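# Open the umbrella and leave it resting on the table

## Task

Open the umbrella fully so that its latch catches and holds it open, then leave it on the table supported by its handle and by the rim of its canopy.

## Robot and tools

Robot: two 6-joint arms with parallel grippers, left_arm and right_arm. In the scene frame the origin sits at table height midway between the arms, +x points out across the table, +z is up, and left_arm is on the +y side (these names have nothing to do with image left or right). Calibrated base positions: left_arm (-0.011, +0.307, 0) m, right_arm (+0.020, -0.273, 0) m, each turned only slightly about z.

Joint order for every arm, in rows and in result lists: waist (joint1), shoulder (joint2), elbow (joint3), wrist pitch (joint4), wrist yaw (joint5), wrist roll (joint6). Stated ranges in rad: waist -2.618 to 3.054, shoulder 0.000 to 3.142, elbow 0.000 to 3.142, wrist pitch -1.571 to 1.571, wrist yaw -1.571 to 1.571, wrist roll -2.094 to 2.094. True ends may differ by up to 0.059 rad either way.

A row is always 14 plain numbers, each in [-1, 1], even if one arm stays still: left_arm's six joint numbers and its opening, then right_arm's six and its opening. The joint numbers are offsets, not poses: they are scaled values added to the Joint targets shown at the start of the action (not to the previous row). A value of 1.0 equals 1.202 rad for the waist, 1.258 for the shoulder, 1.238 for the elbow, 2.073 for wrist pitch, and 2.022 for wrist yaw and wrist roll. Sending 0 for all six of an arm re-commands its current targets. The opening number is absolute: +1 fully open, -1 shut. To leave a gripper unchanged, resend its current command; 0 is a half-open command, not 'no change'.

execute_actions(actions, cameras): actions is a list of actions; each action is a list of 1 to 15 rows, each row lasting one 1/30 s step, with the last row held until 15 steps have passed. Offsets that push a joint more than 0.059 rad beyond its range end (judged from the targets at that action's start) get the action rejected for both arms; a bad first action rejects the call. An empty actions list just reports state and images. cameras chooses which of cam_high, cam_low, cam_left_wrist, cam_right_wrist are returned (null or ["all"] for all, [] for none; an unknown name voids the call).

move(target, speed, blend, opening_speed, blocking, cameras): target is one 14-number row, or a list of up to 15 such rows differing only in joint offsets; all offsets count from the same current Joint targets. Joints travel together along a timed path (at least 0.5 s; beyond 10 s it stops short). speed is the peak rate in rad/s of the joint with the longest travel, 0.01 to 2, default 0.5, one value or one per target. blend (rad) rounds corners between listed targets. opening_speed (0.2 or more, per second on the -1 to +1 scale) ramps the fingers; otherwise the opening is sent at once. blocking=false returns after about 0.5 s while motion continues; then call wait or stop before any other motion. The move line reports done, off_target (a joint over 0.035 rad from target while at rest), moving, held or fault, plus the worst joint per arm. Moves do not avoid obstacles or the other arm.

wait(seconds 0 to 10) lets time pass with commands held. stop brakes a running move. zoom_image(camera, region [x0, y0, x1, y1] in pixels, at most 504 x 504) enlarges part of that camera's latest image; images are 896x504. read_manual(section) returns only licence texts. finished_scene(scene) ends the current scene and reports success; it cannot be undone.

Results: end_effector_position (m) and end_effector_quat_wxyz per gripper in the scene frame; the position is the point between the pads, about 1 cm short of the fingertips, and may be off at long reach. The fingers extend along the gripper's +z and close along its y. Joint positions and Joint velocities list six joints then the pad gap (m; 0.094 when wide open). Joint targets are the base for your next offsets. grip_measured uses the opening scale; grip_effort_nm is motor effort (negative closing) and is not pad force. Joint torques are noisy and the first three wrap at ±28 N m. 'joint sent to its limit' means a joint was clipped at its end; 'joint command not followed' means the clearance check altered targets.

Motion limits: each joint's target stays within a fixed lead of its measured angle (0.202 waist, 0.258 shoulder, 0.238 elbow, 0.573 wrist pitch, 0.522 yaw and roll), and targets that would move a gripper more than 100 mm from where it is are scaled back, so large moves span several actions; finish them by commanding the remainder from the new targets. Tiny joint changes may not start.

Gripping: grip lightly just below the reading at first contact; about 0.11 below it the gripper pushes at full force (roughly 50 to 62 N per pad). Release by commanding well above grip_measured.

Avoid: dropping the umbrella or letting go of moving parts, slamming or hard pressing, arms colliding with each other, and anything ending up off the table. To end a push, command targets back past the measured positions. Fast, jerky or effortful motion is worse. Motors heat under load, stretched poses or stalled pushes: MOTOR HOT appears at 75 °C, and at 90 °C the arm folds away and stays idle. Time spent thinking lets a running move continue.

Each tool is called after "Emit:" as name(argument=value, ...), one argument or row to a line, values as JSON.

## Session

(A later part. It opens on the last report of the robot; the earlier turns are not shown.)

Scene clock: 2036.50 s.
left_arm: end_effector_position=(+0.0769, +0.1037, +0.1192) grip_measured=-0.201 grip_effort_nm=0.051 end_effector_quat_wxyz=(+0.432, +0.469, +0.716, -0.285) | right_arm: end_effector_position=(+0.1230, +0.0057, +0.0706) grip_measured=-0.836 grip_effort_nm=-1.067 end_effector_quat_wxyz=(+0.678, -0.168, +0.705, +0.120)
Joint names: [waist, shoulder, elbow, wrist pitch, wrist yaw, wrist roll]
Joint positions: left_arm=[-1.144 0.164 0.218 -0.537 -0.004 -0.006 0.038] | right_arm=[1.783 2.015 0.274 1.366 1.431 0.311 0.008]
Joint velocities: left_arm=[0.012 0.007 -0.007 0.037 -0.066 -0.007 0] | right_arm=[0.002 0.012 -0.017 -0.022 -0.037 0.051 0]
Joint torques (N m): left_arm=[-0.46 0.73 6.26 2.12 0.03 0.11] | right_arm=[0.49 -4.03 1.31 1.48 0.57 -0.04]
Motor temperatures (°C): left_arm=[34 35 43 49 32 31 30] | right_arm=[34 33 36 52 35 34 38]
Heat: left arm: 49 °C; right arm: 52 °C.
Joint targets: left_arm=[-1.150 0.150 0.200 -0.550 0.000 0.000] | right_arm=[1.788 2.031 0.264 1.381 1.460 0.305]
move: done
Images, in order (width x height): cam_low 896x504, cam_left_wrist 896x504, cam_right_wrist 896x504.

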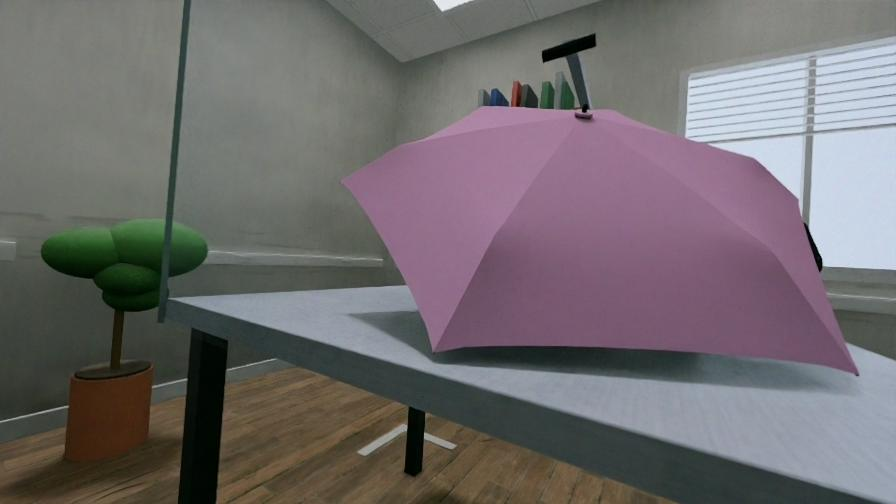

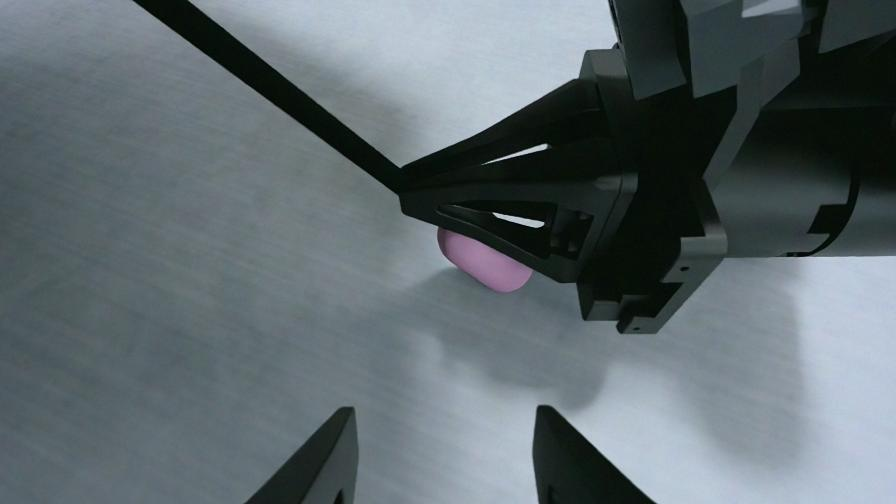

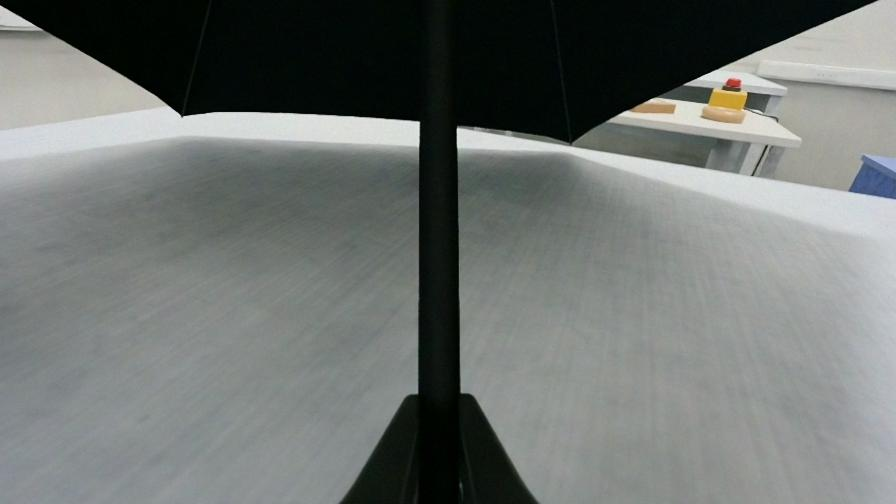

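Emit:
move(
  target=[0,0,0,0,0,0,-0.2, 0,-0.0604,0,-0.0704,-0.0099,0.0396,-0.93],
  speed=0.15,
  cameras=["cam_low", "cam_left_wrist", "cam_right_wrist"],
)

Scene clock: 2049.87 s.
left_arm: end_effector_position=(+0.0769, +0.1037, +0.1192) grip_measured=-0.201 grip_effort_nm=0.051 end_effector_quat_wxyz=(+0.432, +0.469, +0.716, -0.285) | right_arm: end_effector_position=(+0.1232, +0.0046, +0.0701) grip_measured=-0.836 grip_effort_nm=-1.062 end_effector_quat_wxyz=(+0.675, -0.170, +0.708, +0.119)
Joint names: [waist, shoulder, elbow, wrist pitch, wrist yaw, wrist roll]
Joint positions: left_arm=[-1.144 0.164 0.218 -0.537 -0.004 -0.006 0.038] | right_arm=[1.783 1.974 0.274 1.263 1.426 0.373 0.008]
Joint velocities: left_arm=[0.007 0.007 0.012 0.066 -0.007 -0.081 0] | right_arm=[0.002 0.002 -0.002 0.037 -0.037 -0.125 0.001]
Joint torques (N m): left_arm=[-0.44 0.73 6.24 2.11 0.03 0.11] | right_arm=[0.44 -6.6 1.54 1.08 0.44 0.14]
Motor temperatures (°C): left_arm=[34 35 43 48 32 31 30] | right_arm=[34 33 35 51 34 34 38]
Heat: left arm: 48 °C; right arm: 51 °C.
Joint targets: left_arm=[-1.150 0.150 0.200 -0.550 0.000 0.000] | right_arm=[1.788 1.955 0.264 1.235 1.440 0.385]
move: done
Images, in order (width x height): cam_low 896x504, cam_left_wrist 896x504, cam_right_wrist 896x504.

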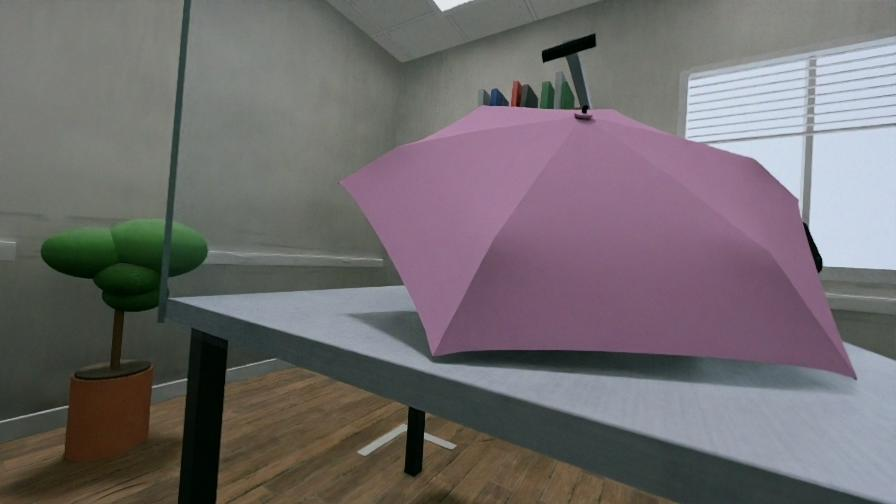

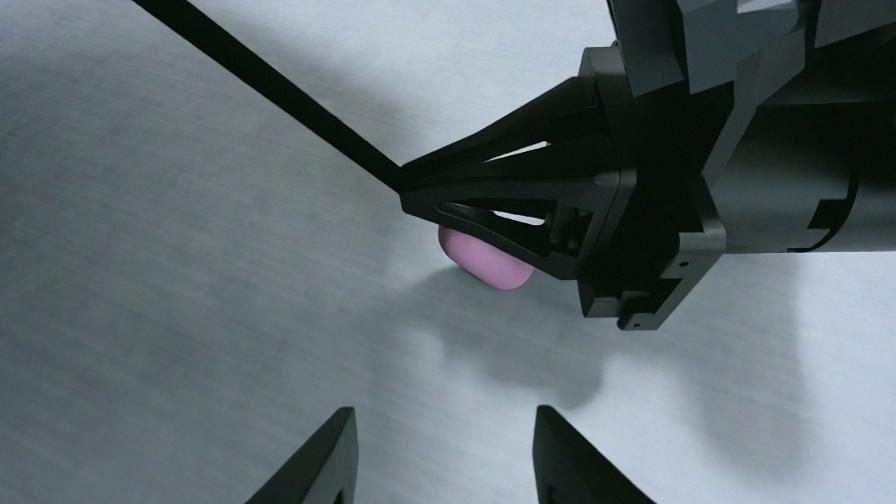

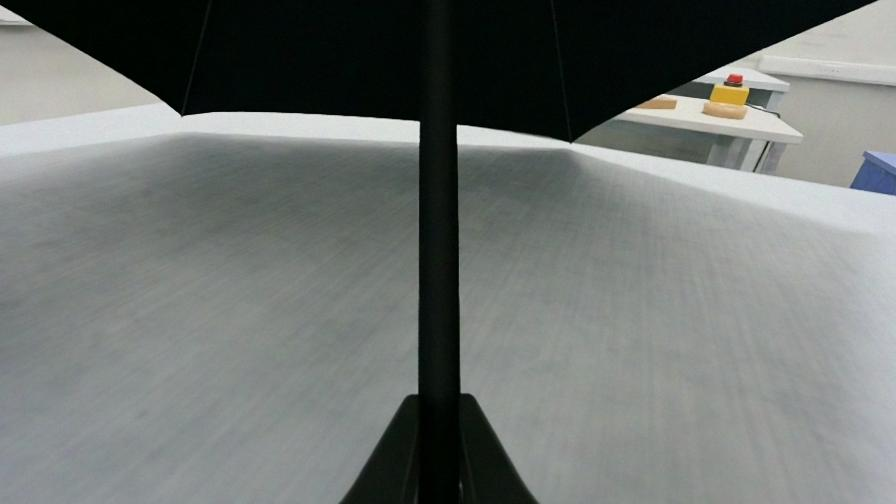

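Emit:
move(
  target=[0,0,0,0,0,0,-0.2, 0,0,0,0,-0.0297,-0.0247,-0.93],
  speed=0.15,
  cameras=["cam_low", "cam_left_wrist", "cam_right_wrist"],
)

Scene clock: 2056.57 s.
left_arm: end_effector_position=(+0.0769, +0.1037, +0.1192) grip_measured=-0.201 grip_effort_nm=0.051 end_effector_quat_wxyz=(+0.432, +0.469, +0.716, -0.285) | right_arm: end_effector_position=(+0.1214, +0.0084, +0.0695) grip_measured=-0.836 grip_effort_nm=-1.062 end_effector_quat_wxyz=(+0.672, -0.190, +0.707, +0.115)
Joint names: [waist, shoulder, elbow, wrist pitch, wrist yaw, wrist roll]
Joint positions: left_arm=[-1.144 0.164 0.218 -0.537 -0.004 -0.006 0.038] | right_arm=[1.783 1.968 0.274 1.261 1.401 0.334 0.008]
Joint velocities: left_arm=[0.002 -0.007 -0.042 0.022 -0.051 0.037 -0.001] | right_arm=[-0.007 -0.002 -0.012 -0.007 -0.037 -0.037 -0.001]
Joint torques (N m): left_arm=[-0.47 0.73 6.26 2.11 0.03 0.11] | right_arm=[0.47 -6.12 1.61 1.11 0.05 0.04]
Motor temperatures (°C): left_arm=[34 35 43 48 32 31 30] | right_arm=[34 33 35 50 34 34 38]
Heat: left arm: 48 °C; right arm: 50 °C.
Joint targets: left_arm=[-1.150 0.150 0.200 -0.550 0.000 0.000] | right_arm=[1.788 1.955 0.264 1.235 1.380 0.335]
move: done
Images, in order (width x height): cam_low 896x504, cam_left_wrist 896x504, cam_right_wrist 896x504.

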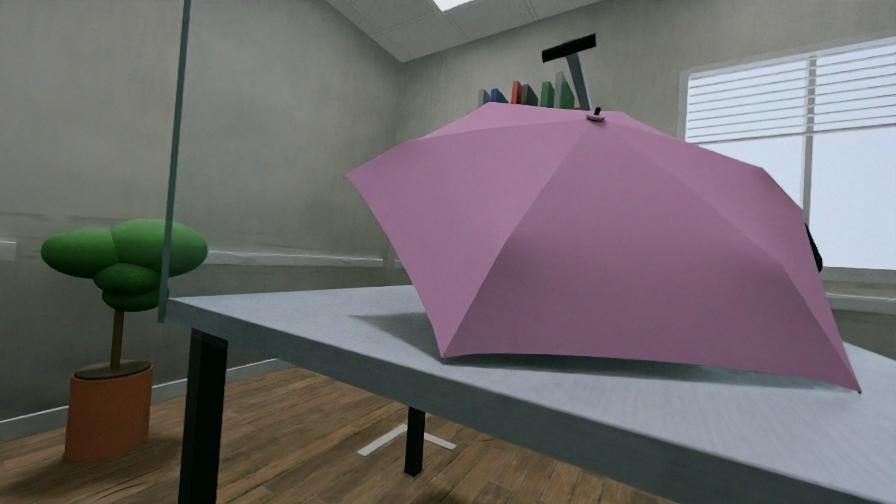

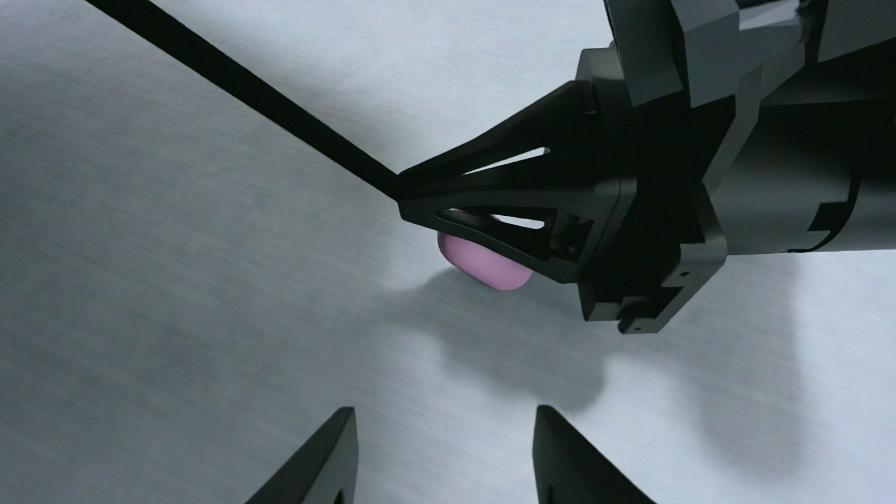

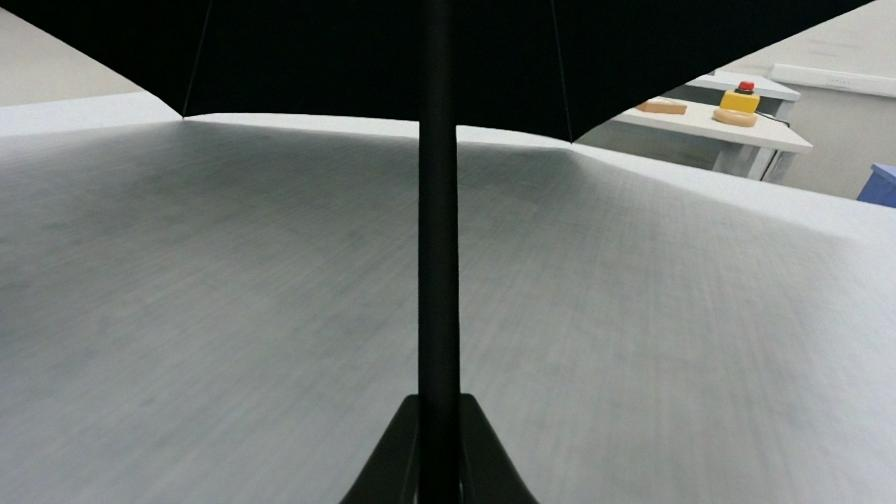

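Emit:
zoom_image(
  camera="cam_low",
  region=[760, 340, 896, 440],
)

Emit:
zoom_image(
  camera="cam_low",
  region=[390, 310, 526, 410],
)

Emit:
zoom_image(
  camera="cam_left_wrist",
  region=[400, 180, 600, 330],
)

Scaled by 3.706 from the camera's 896x504 image, which has a finer 1280x720 frame.

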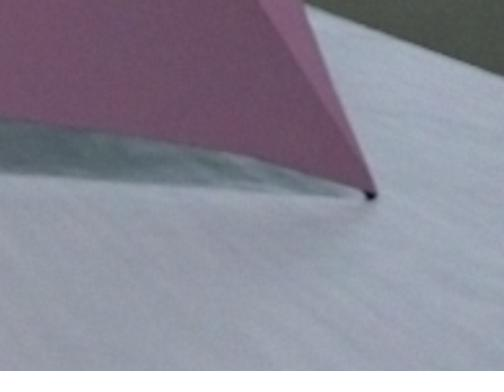

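Scaled by 3.706 from the camera's 896x504 image, which has a finer 1280x720 frame.

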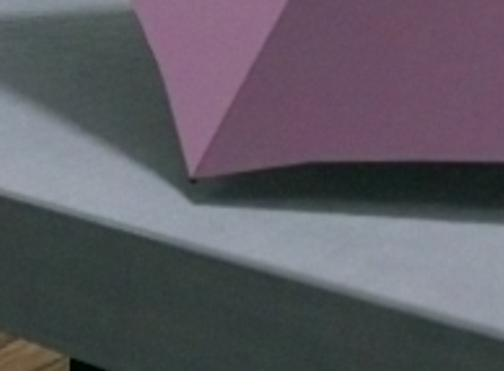

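Scaled by 2.520 from the camera's 896x504 image, which has a finer 1280x720 frame.

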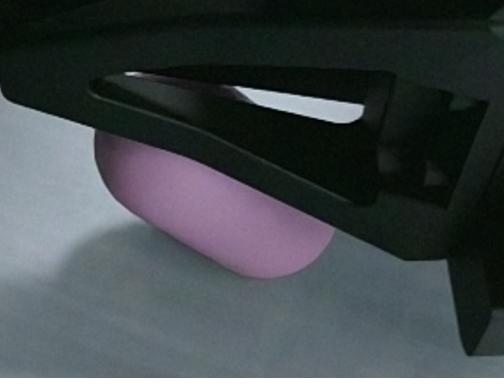

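Emit:
move(
  target=[0.3186,0,0,0,0,0,-0.2, 0,0,0,0,0,0,-0.65],
  speed=0.4,
  opening_speed=0.3,
)

Scene clock: 2084.40 s.
left_arm: end_effector_position=(+0.1442, +0.1491, +0.1192) grip_measured=-0.201 grip_effort_nm=0.056 end_effector_quat_wxyz=(+0.476, +0.330, +0.790, -0.202) | right_arm: end_effector_position=(+0.1204, +0.0103, +0.0681) grip_measured=-0.652 grip_effort_nm=0.076 end_effector_quat_wxyz=(+0.669, -0.196, +0.707, +0.118)
Joint names: [waist, shoulder, elbow, wrist pitch, wrist yaw, wrist roll]
Joint positions: left_arm=[-0.773 0.164 0.218 -0.537 -0.002 -0.006 0.038] | right_arm=[1.783 1.968 0.274 1.258 1.387 0.334 0.016]
Joint velocities: left_arm=[-0.007 -0.012 0.012 0.066 -0.037 -0.007 0] | right_arm=[0.002 -0.007 -0.002 0.022 0.037 0.022 0]
Joint torques (N m): left_arm=[0.53 0.72 6.24 2.11 0.01 0.1] | right_arm=[0.44 -6.15 1.58 1.15 0.21 0.02]
Motor temperatures (°C): left_arm=[34 35 43 48 32 31 30] | right_arm=[34 34 35 48 34 34 38]
Heat: left arm: 48 °C; right arm: 48 °C.
Joint targets: left_arm=[-0.767 0.150 0.200 -0.550 0.000 0.000] | right_arm=[1.788 1.955 0.264 1.235 1.380 0.335]
move: done

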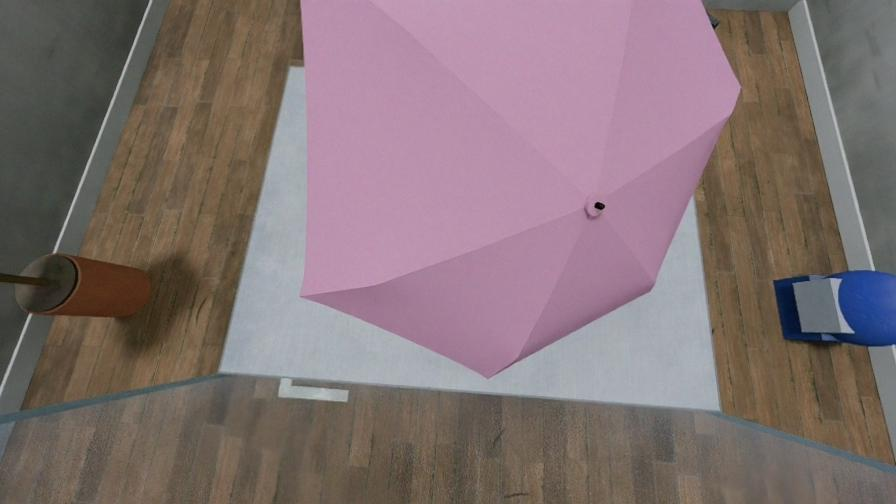

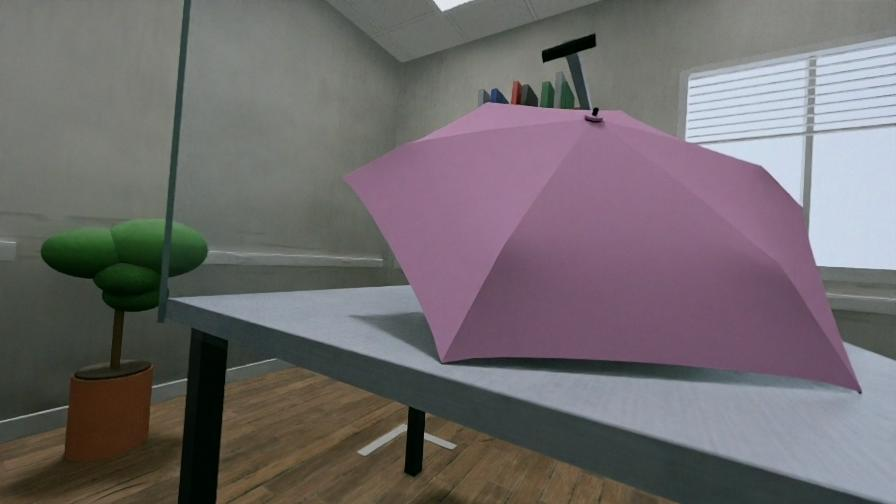

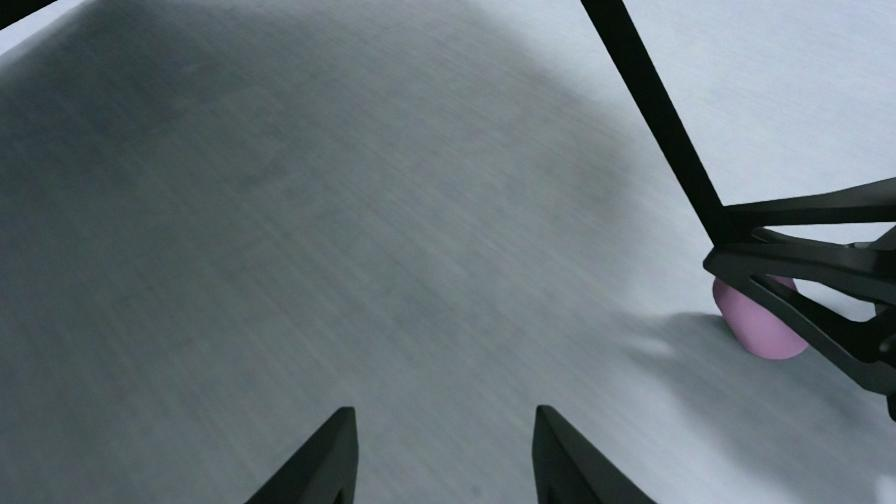

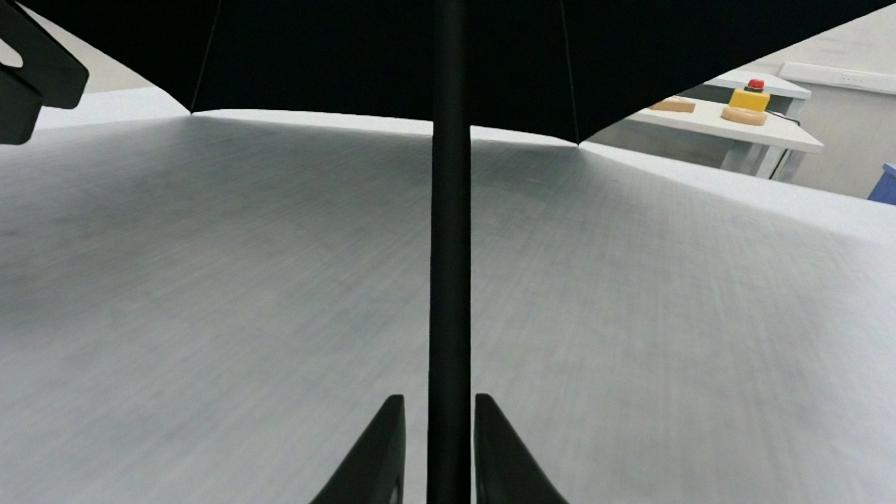

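Emit:
execute_actions(
  actions=[],
)

Scene clock: 2090.60 s.
left_arm: end_effector_position=(+0.1442, +0.1491, +0.1192) grip_measured=-0.201 grip_effort_nm=0.061 end_effector_quat_wxyz=(+0.476, +0.330, +0.790, -0.202) | right_arm: end_effector_position=(+0.1204, +0.0103, +0.0681) grip_measured=-0.652 grip_effort_nm=0.081 end_effector_quat_wxyz=(+0.669, -0.196, +0.707, +0.118)
Joint names: [waist, shoulder, elbow, wrist pitch, wrist yaw, wrist roll]
Joint positions: left_arm=[-0.773 0.164 0.218 -0.537 -0.002 -0.006 0.038] | right_arm=[1.783 1.968 0.274 1.258 1.387 0.334 0.016]
Joint velocities: left_arm=[-0.007 -0.007 -0.002 -0.022 0.022 0.022 0] | right_arm=[0.012 -0.017 0.002 -0.037 -0.066 0.037 0.001]
Joint torques (N m): left_arm=[0.55 0.72 6.24 2.12 0.01 0.11] | right_arm=[0.49 -6.12 1.57 1.16 0.2 0.02]
Motor temperatures (°C): left_arm=[34 35 43 48 32 31 30] | right_arm=[34 34 35 48 34 34 37]
Heat: left arm: 48 °C; right arm: 48 °C.
Joint targets: left_arm=[-0.767 0.150 0.200 -0.550 0.000 0.000] | right_arm=[1.788 1.955 0.264 1.235 1.380 0.335]
Tool commands: left_gripper/opening=-0.2 right_gripper/opening=-0.65

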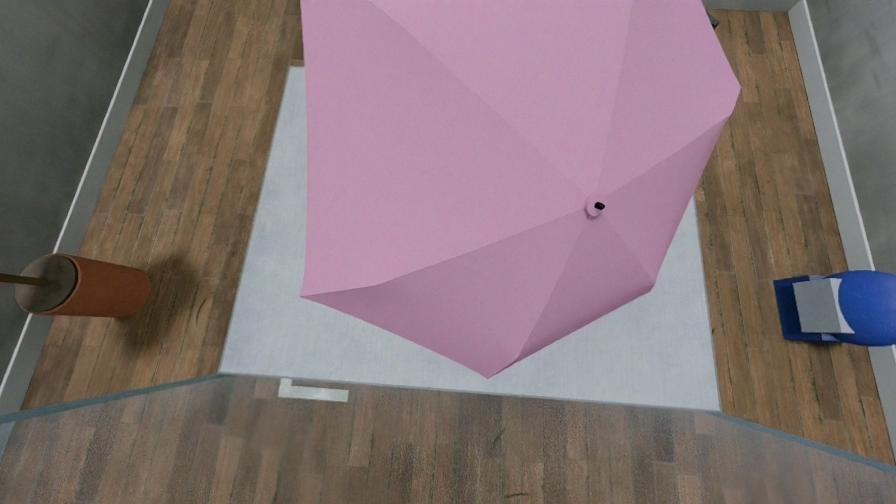

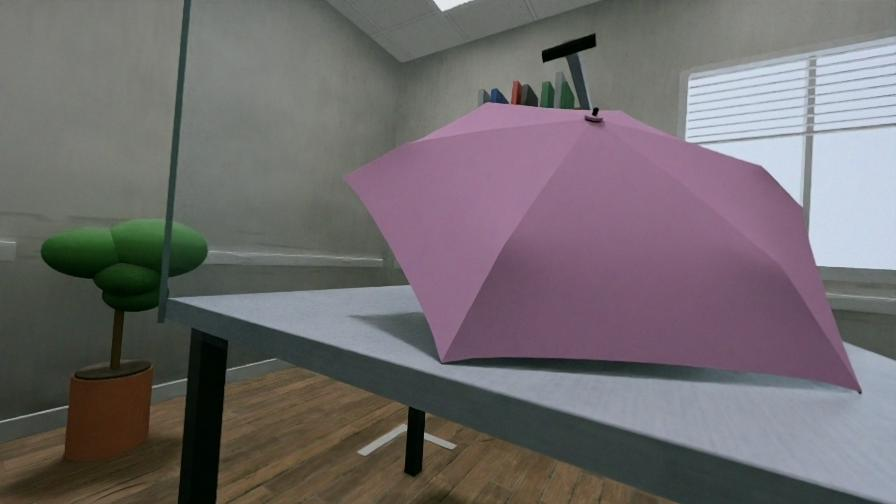

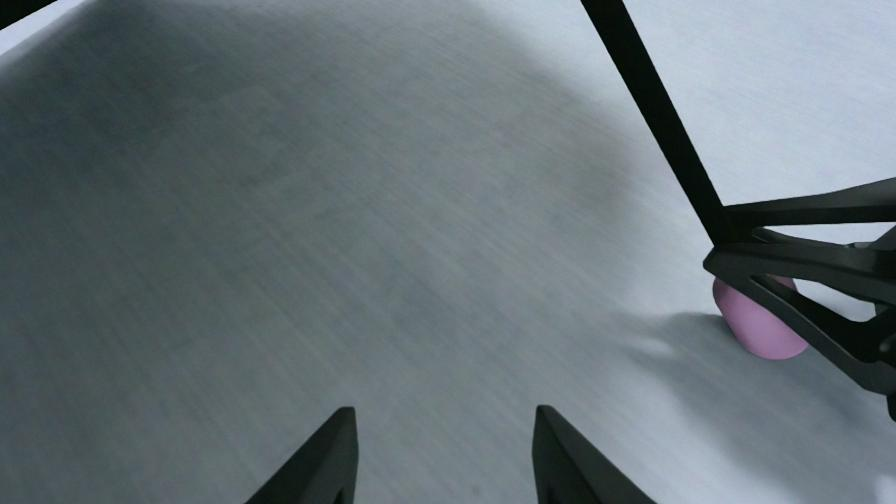

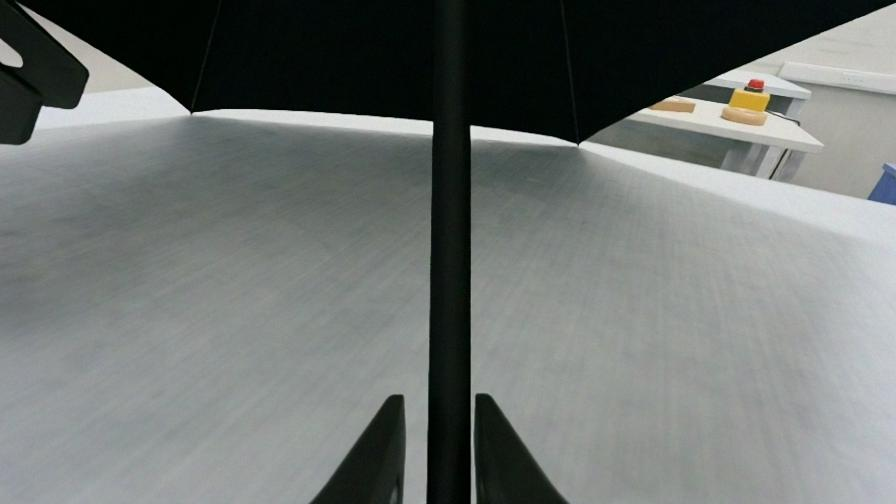

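Emit:
move(
  target=[0,0,0,0,0,0,-0.2,0,0,0,0,0,0,0.2],
  opening_speed=0.6,
)

Scene clock: 2095.73 s.
left_arm: end_effector_position=(+0.1442, +0.1491, +0.1192) grip_measured=-0.201 grip_effort_nm=0.051 end_effector_quat_wxyz=(+0.476, +0.330, +0.790, -0.202) | right_arm: end_effector_position=(+0.1202, +0.0105, +0.0678) grip_measured=+0.198 grip_effort_nm=0.081 end_effector_quat_wxyz=(+0.668, -0.197, +0.707, +0.118)
Joint names: [waist, shoulder, elbow, wrist pitch, wrist yaw, wrist roll]
Joint positions: left_arm=[-0.773 0.164 0.218 -0.537 -0.002 -0.006 0.038] | right_arm=[1.783 1.968 0.274 1.256 1.385 0.334 0.056]
Joint velocities: left_arm=[0.007 0.007 0.002 -0.022 -0.051 -0.081 -0.001] | right_arm=[0.007 -0.007 0.007 0.007 -0.007 0.007 0]
Joint torques (N m): left_arm=[0.54 0.73 6.24 2.11 0.01 0.11] | right_arm=[0.5 -6.11 1.52 1.16 0.24 0.03]
Motor temperatures (°C): left_arm=[34 35 43 48 32 31 30] | right_arm=[34 34 35 47 34 34 37]
Heat: left arm: 48 °C; right arm: 47 °C.
Joint targets: left_arm=[-0.767 0.150 0.200 -0.550 0.000 0.000] | right_arm=[1.788 1.955 0.264 1.235 1.381 0.335]
move: done

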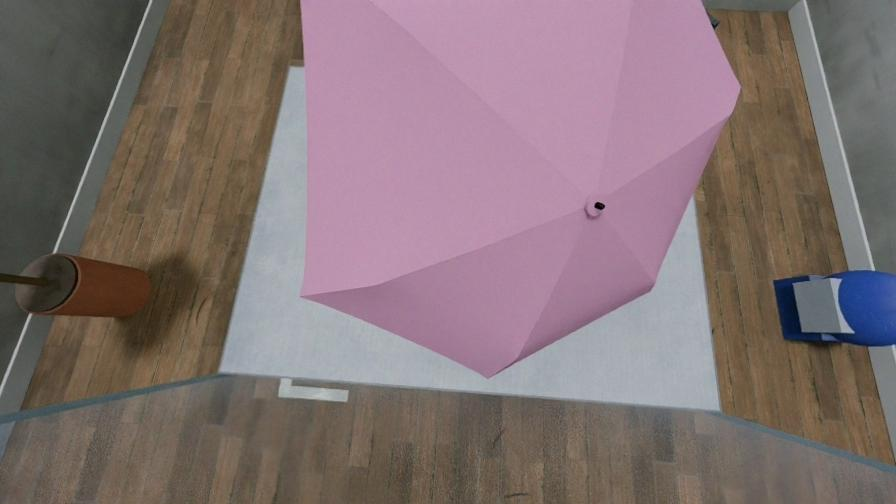

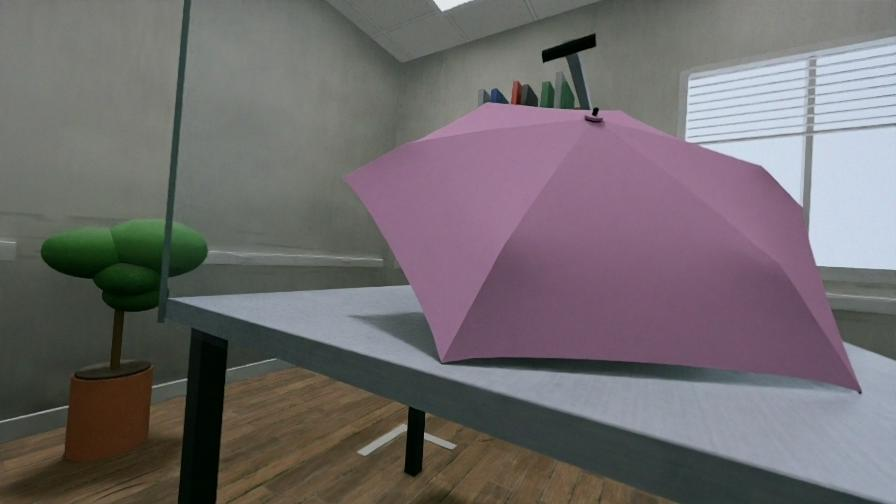

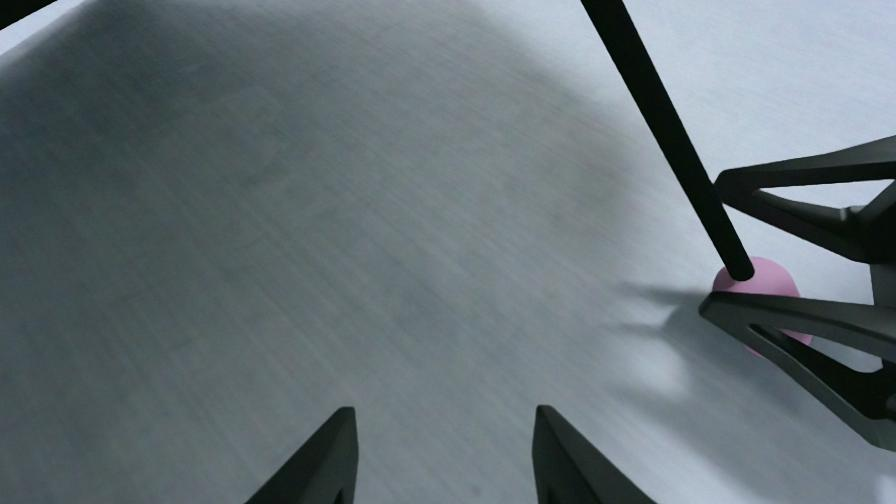

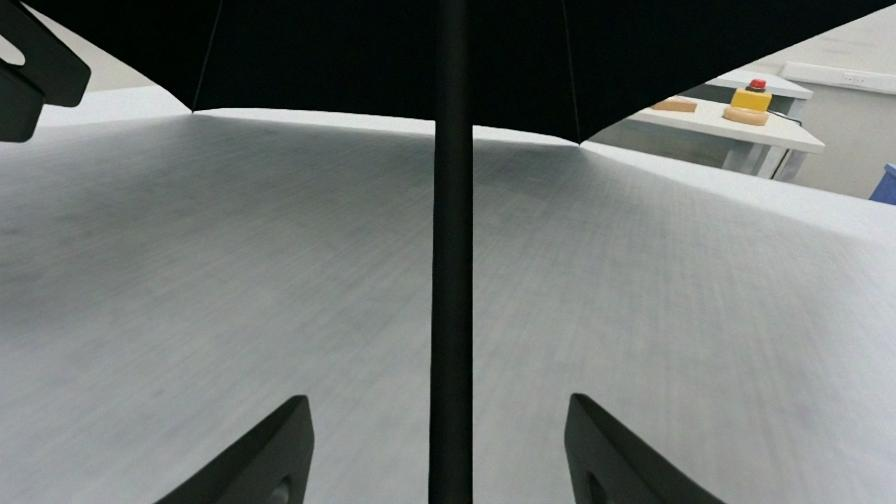

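Emit:
move(
  target=[0,0,0,0,0,0,-0.2,0,0,0,0,0,0,0.9],
  opening_speed=0.8,
)

Emit:
move(
  target=[0,0,0,0,0,0,-0.2,0.1,0,0,0,0,0,0.9],
  speed=0.2,
)

Scene clock: 2110.93 s.
left_arm: end_effector_position=(+0.1442, +0.1491, +0.1192) grip_measured=-0.201 grip_effort_nm=0.051 end_effector_quat_wxyz=(+0.476, +0.330, +0.790, -0.202) | right_arm: end_effector_position=(+0.1202, +0.0106, +0.0677) grip_measured=+0.898 grip_effort_nm=0.076 end_effector_quat_wxyz=(+0.668, -0.198, +0.707, +0.119)
Joint names: [waist, shoulder, elbow, wrist pitch, wrist yaw, wrist roll]
Joint positions: left_arm=[-0.773 0.164 0.218 -0.537 -0.002 -0.006 0.038] | right_arm=[1.783 1.968 0.274 1.256 1.384 0.334 0.089]
Joint velocities: left_arm=[-0.012 -0.012 0.007 0.007 0.022 -0.022 0] | right_arm=[-0.017 0.017 0.002 0.066 -0.007 -0.081 0]
Joint torques (N m): left_arm=[0.54 0.72 6.24 2.12 0.01 0.11] | right_arm=[0.47 -6.11 1.54 1.15 0.23 0.01]
Motor temperatures (°C): left_arm=[34 35 43 48 32 31 30] | right_arm=[34 34 35 47 34 34 37]
Heat: left arm: 48 °C; right arm: 47 °C.
Joint targets: left_arm=[-0.767 0.150 0.200 -0.550 0.000 0.000] | right_arm=[1.788 1.955 0.264 1.236 1.380 0.335]
move: done

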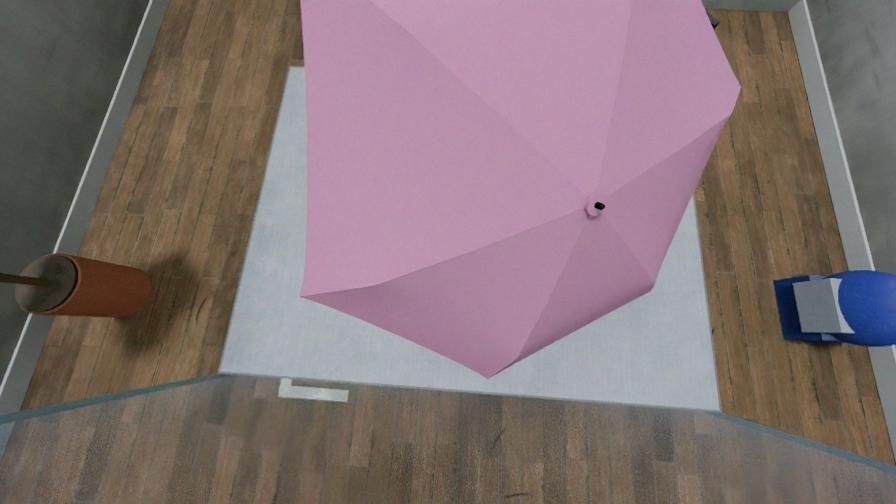

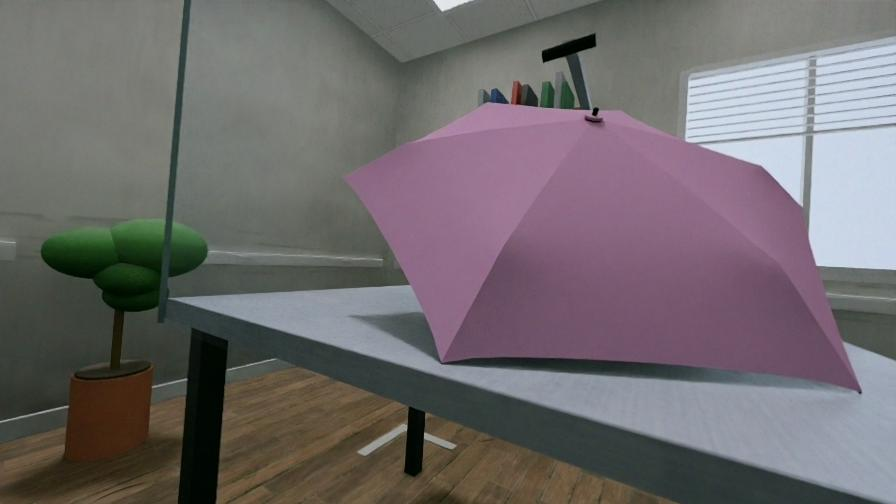

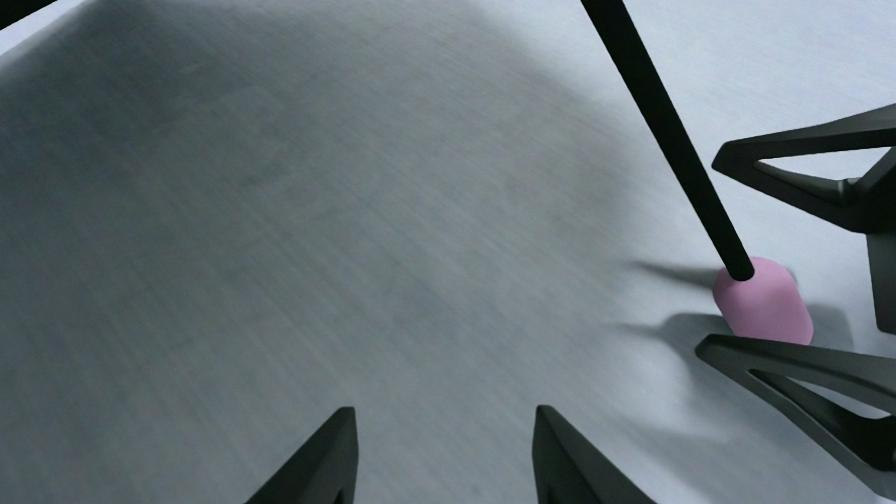

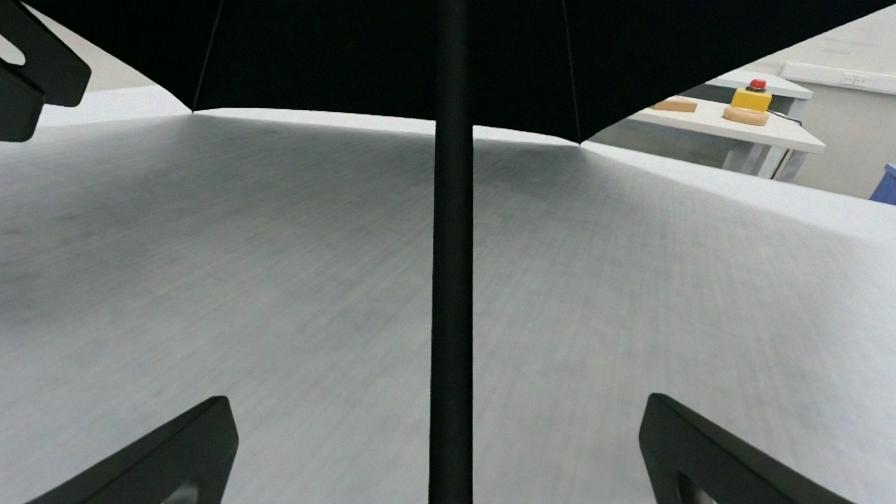

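Scene clock: 2111.90 s.
left_arm: end_effector_position=(+0.1442, +0.1491, +0.1192) grip_measured=-0.201 grip_effort_nm=0.046 end_effector_quat_wxyz=(+0.476, +0.330, +0.790, -0.202) | right_arm: end_effector_position=(+0.0852, +0.0207, +0.0676) grip_measured=+0.898 grip_effort_nm=0.085 end_effector_quat_wxyz=(+0.660, -0.240, +0.694, +0.159)
Joint names: [waist, shoulder, elbow, wrist pitch, wrist yaw, wrist roll]
Joint positions: left_arm=[-0.773 0.164 0.218 -0.537 -0.002 -0.006 0.038] | right_arm=[1.904 1.968 0.274 1.256 1.384 0.334 0.089]
Joint velocities: left_arm=[0.012 -0.012 0.007 -0.037 0.007 0.051 0] | right_arm=[0.012 0.007 0.007 0.066 0.037 -0.007 -0.001]
Joint torques (N m): left_arm=[0.53 0.72 6.24 2.11 0.01 0.11] | right_arm=[0.42 -6.09 1.55 1.15 0.24 0.03]
Motor temperatures (°C): left_arm=[34 35 43 48 32 31 30] | right_arm=[34 34 35 47 34 34 37]
Heat: left arm: 48 °C; right arm: 47 °C.
Joint targets: left_arm=[-0.767 0.150 0.200 -0.550 0.000 0.000] | right_arm=[1.908 1.955 0.264 1.235 1.380 0.335]
move: done

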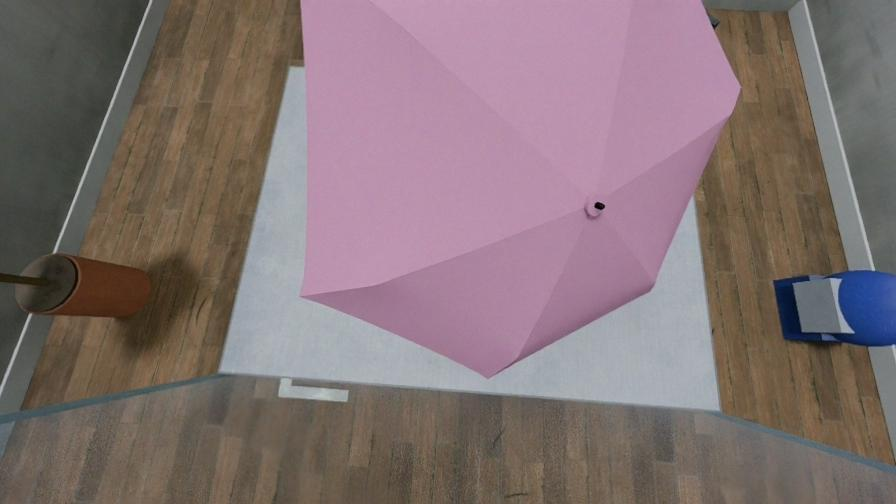

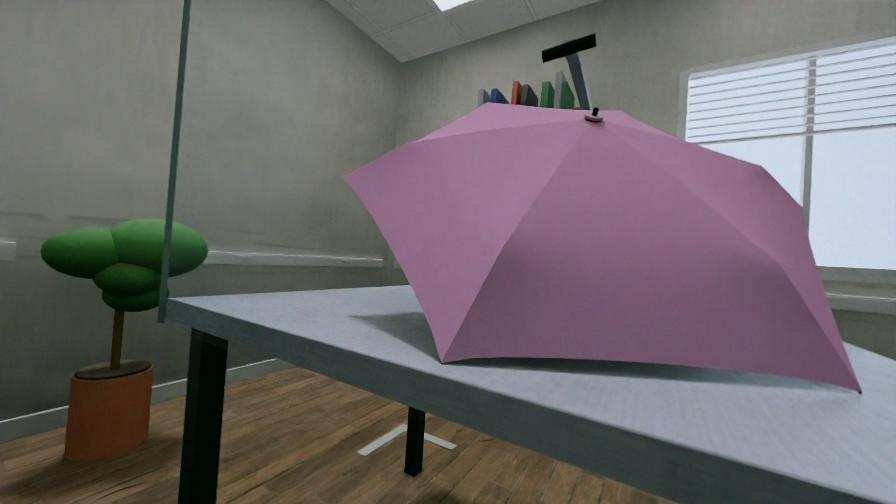

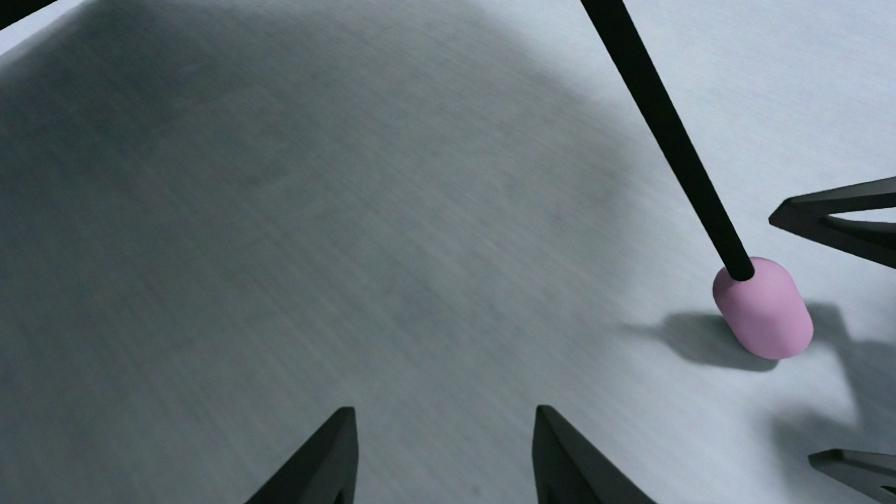

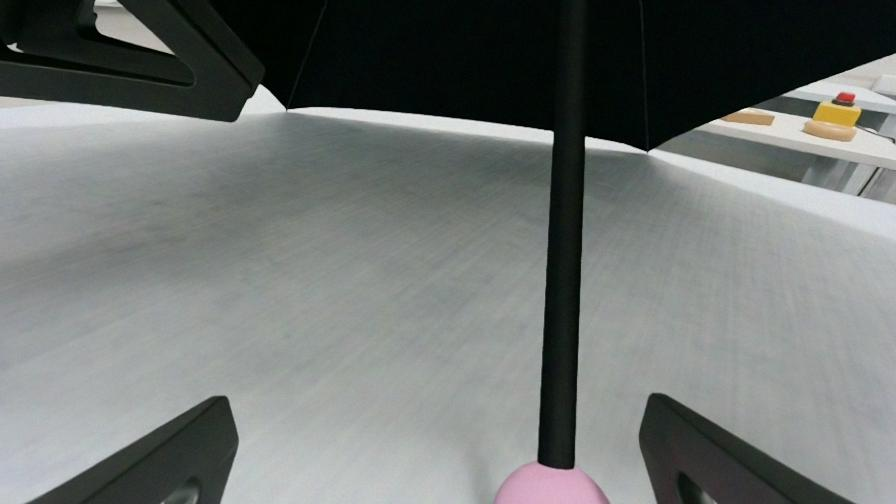

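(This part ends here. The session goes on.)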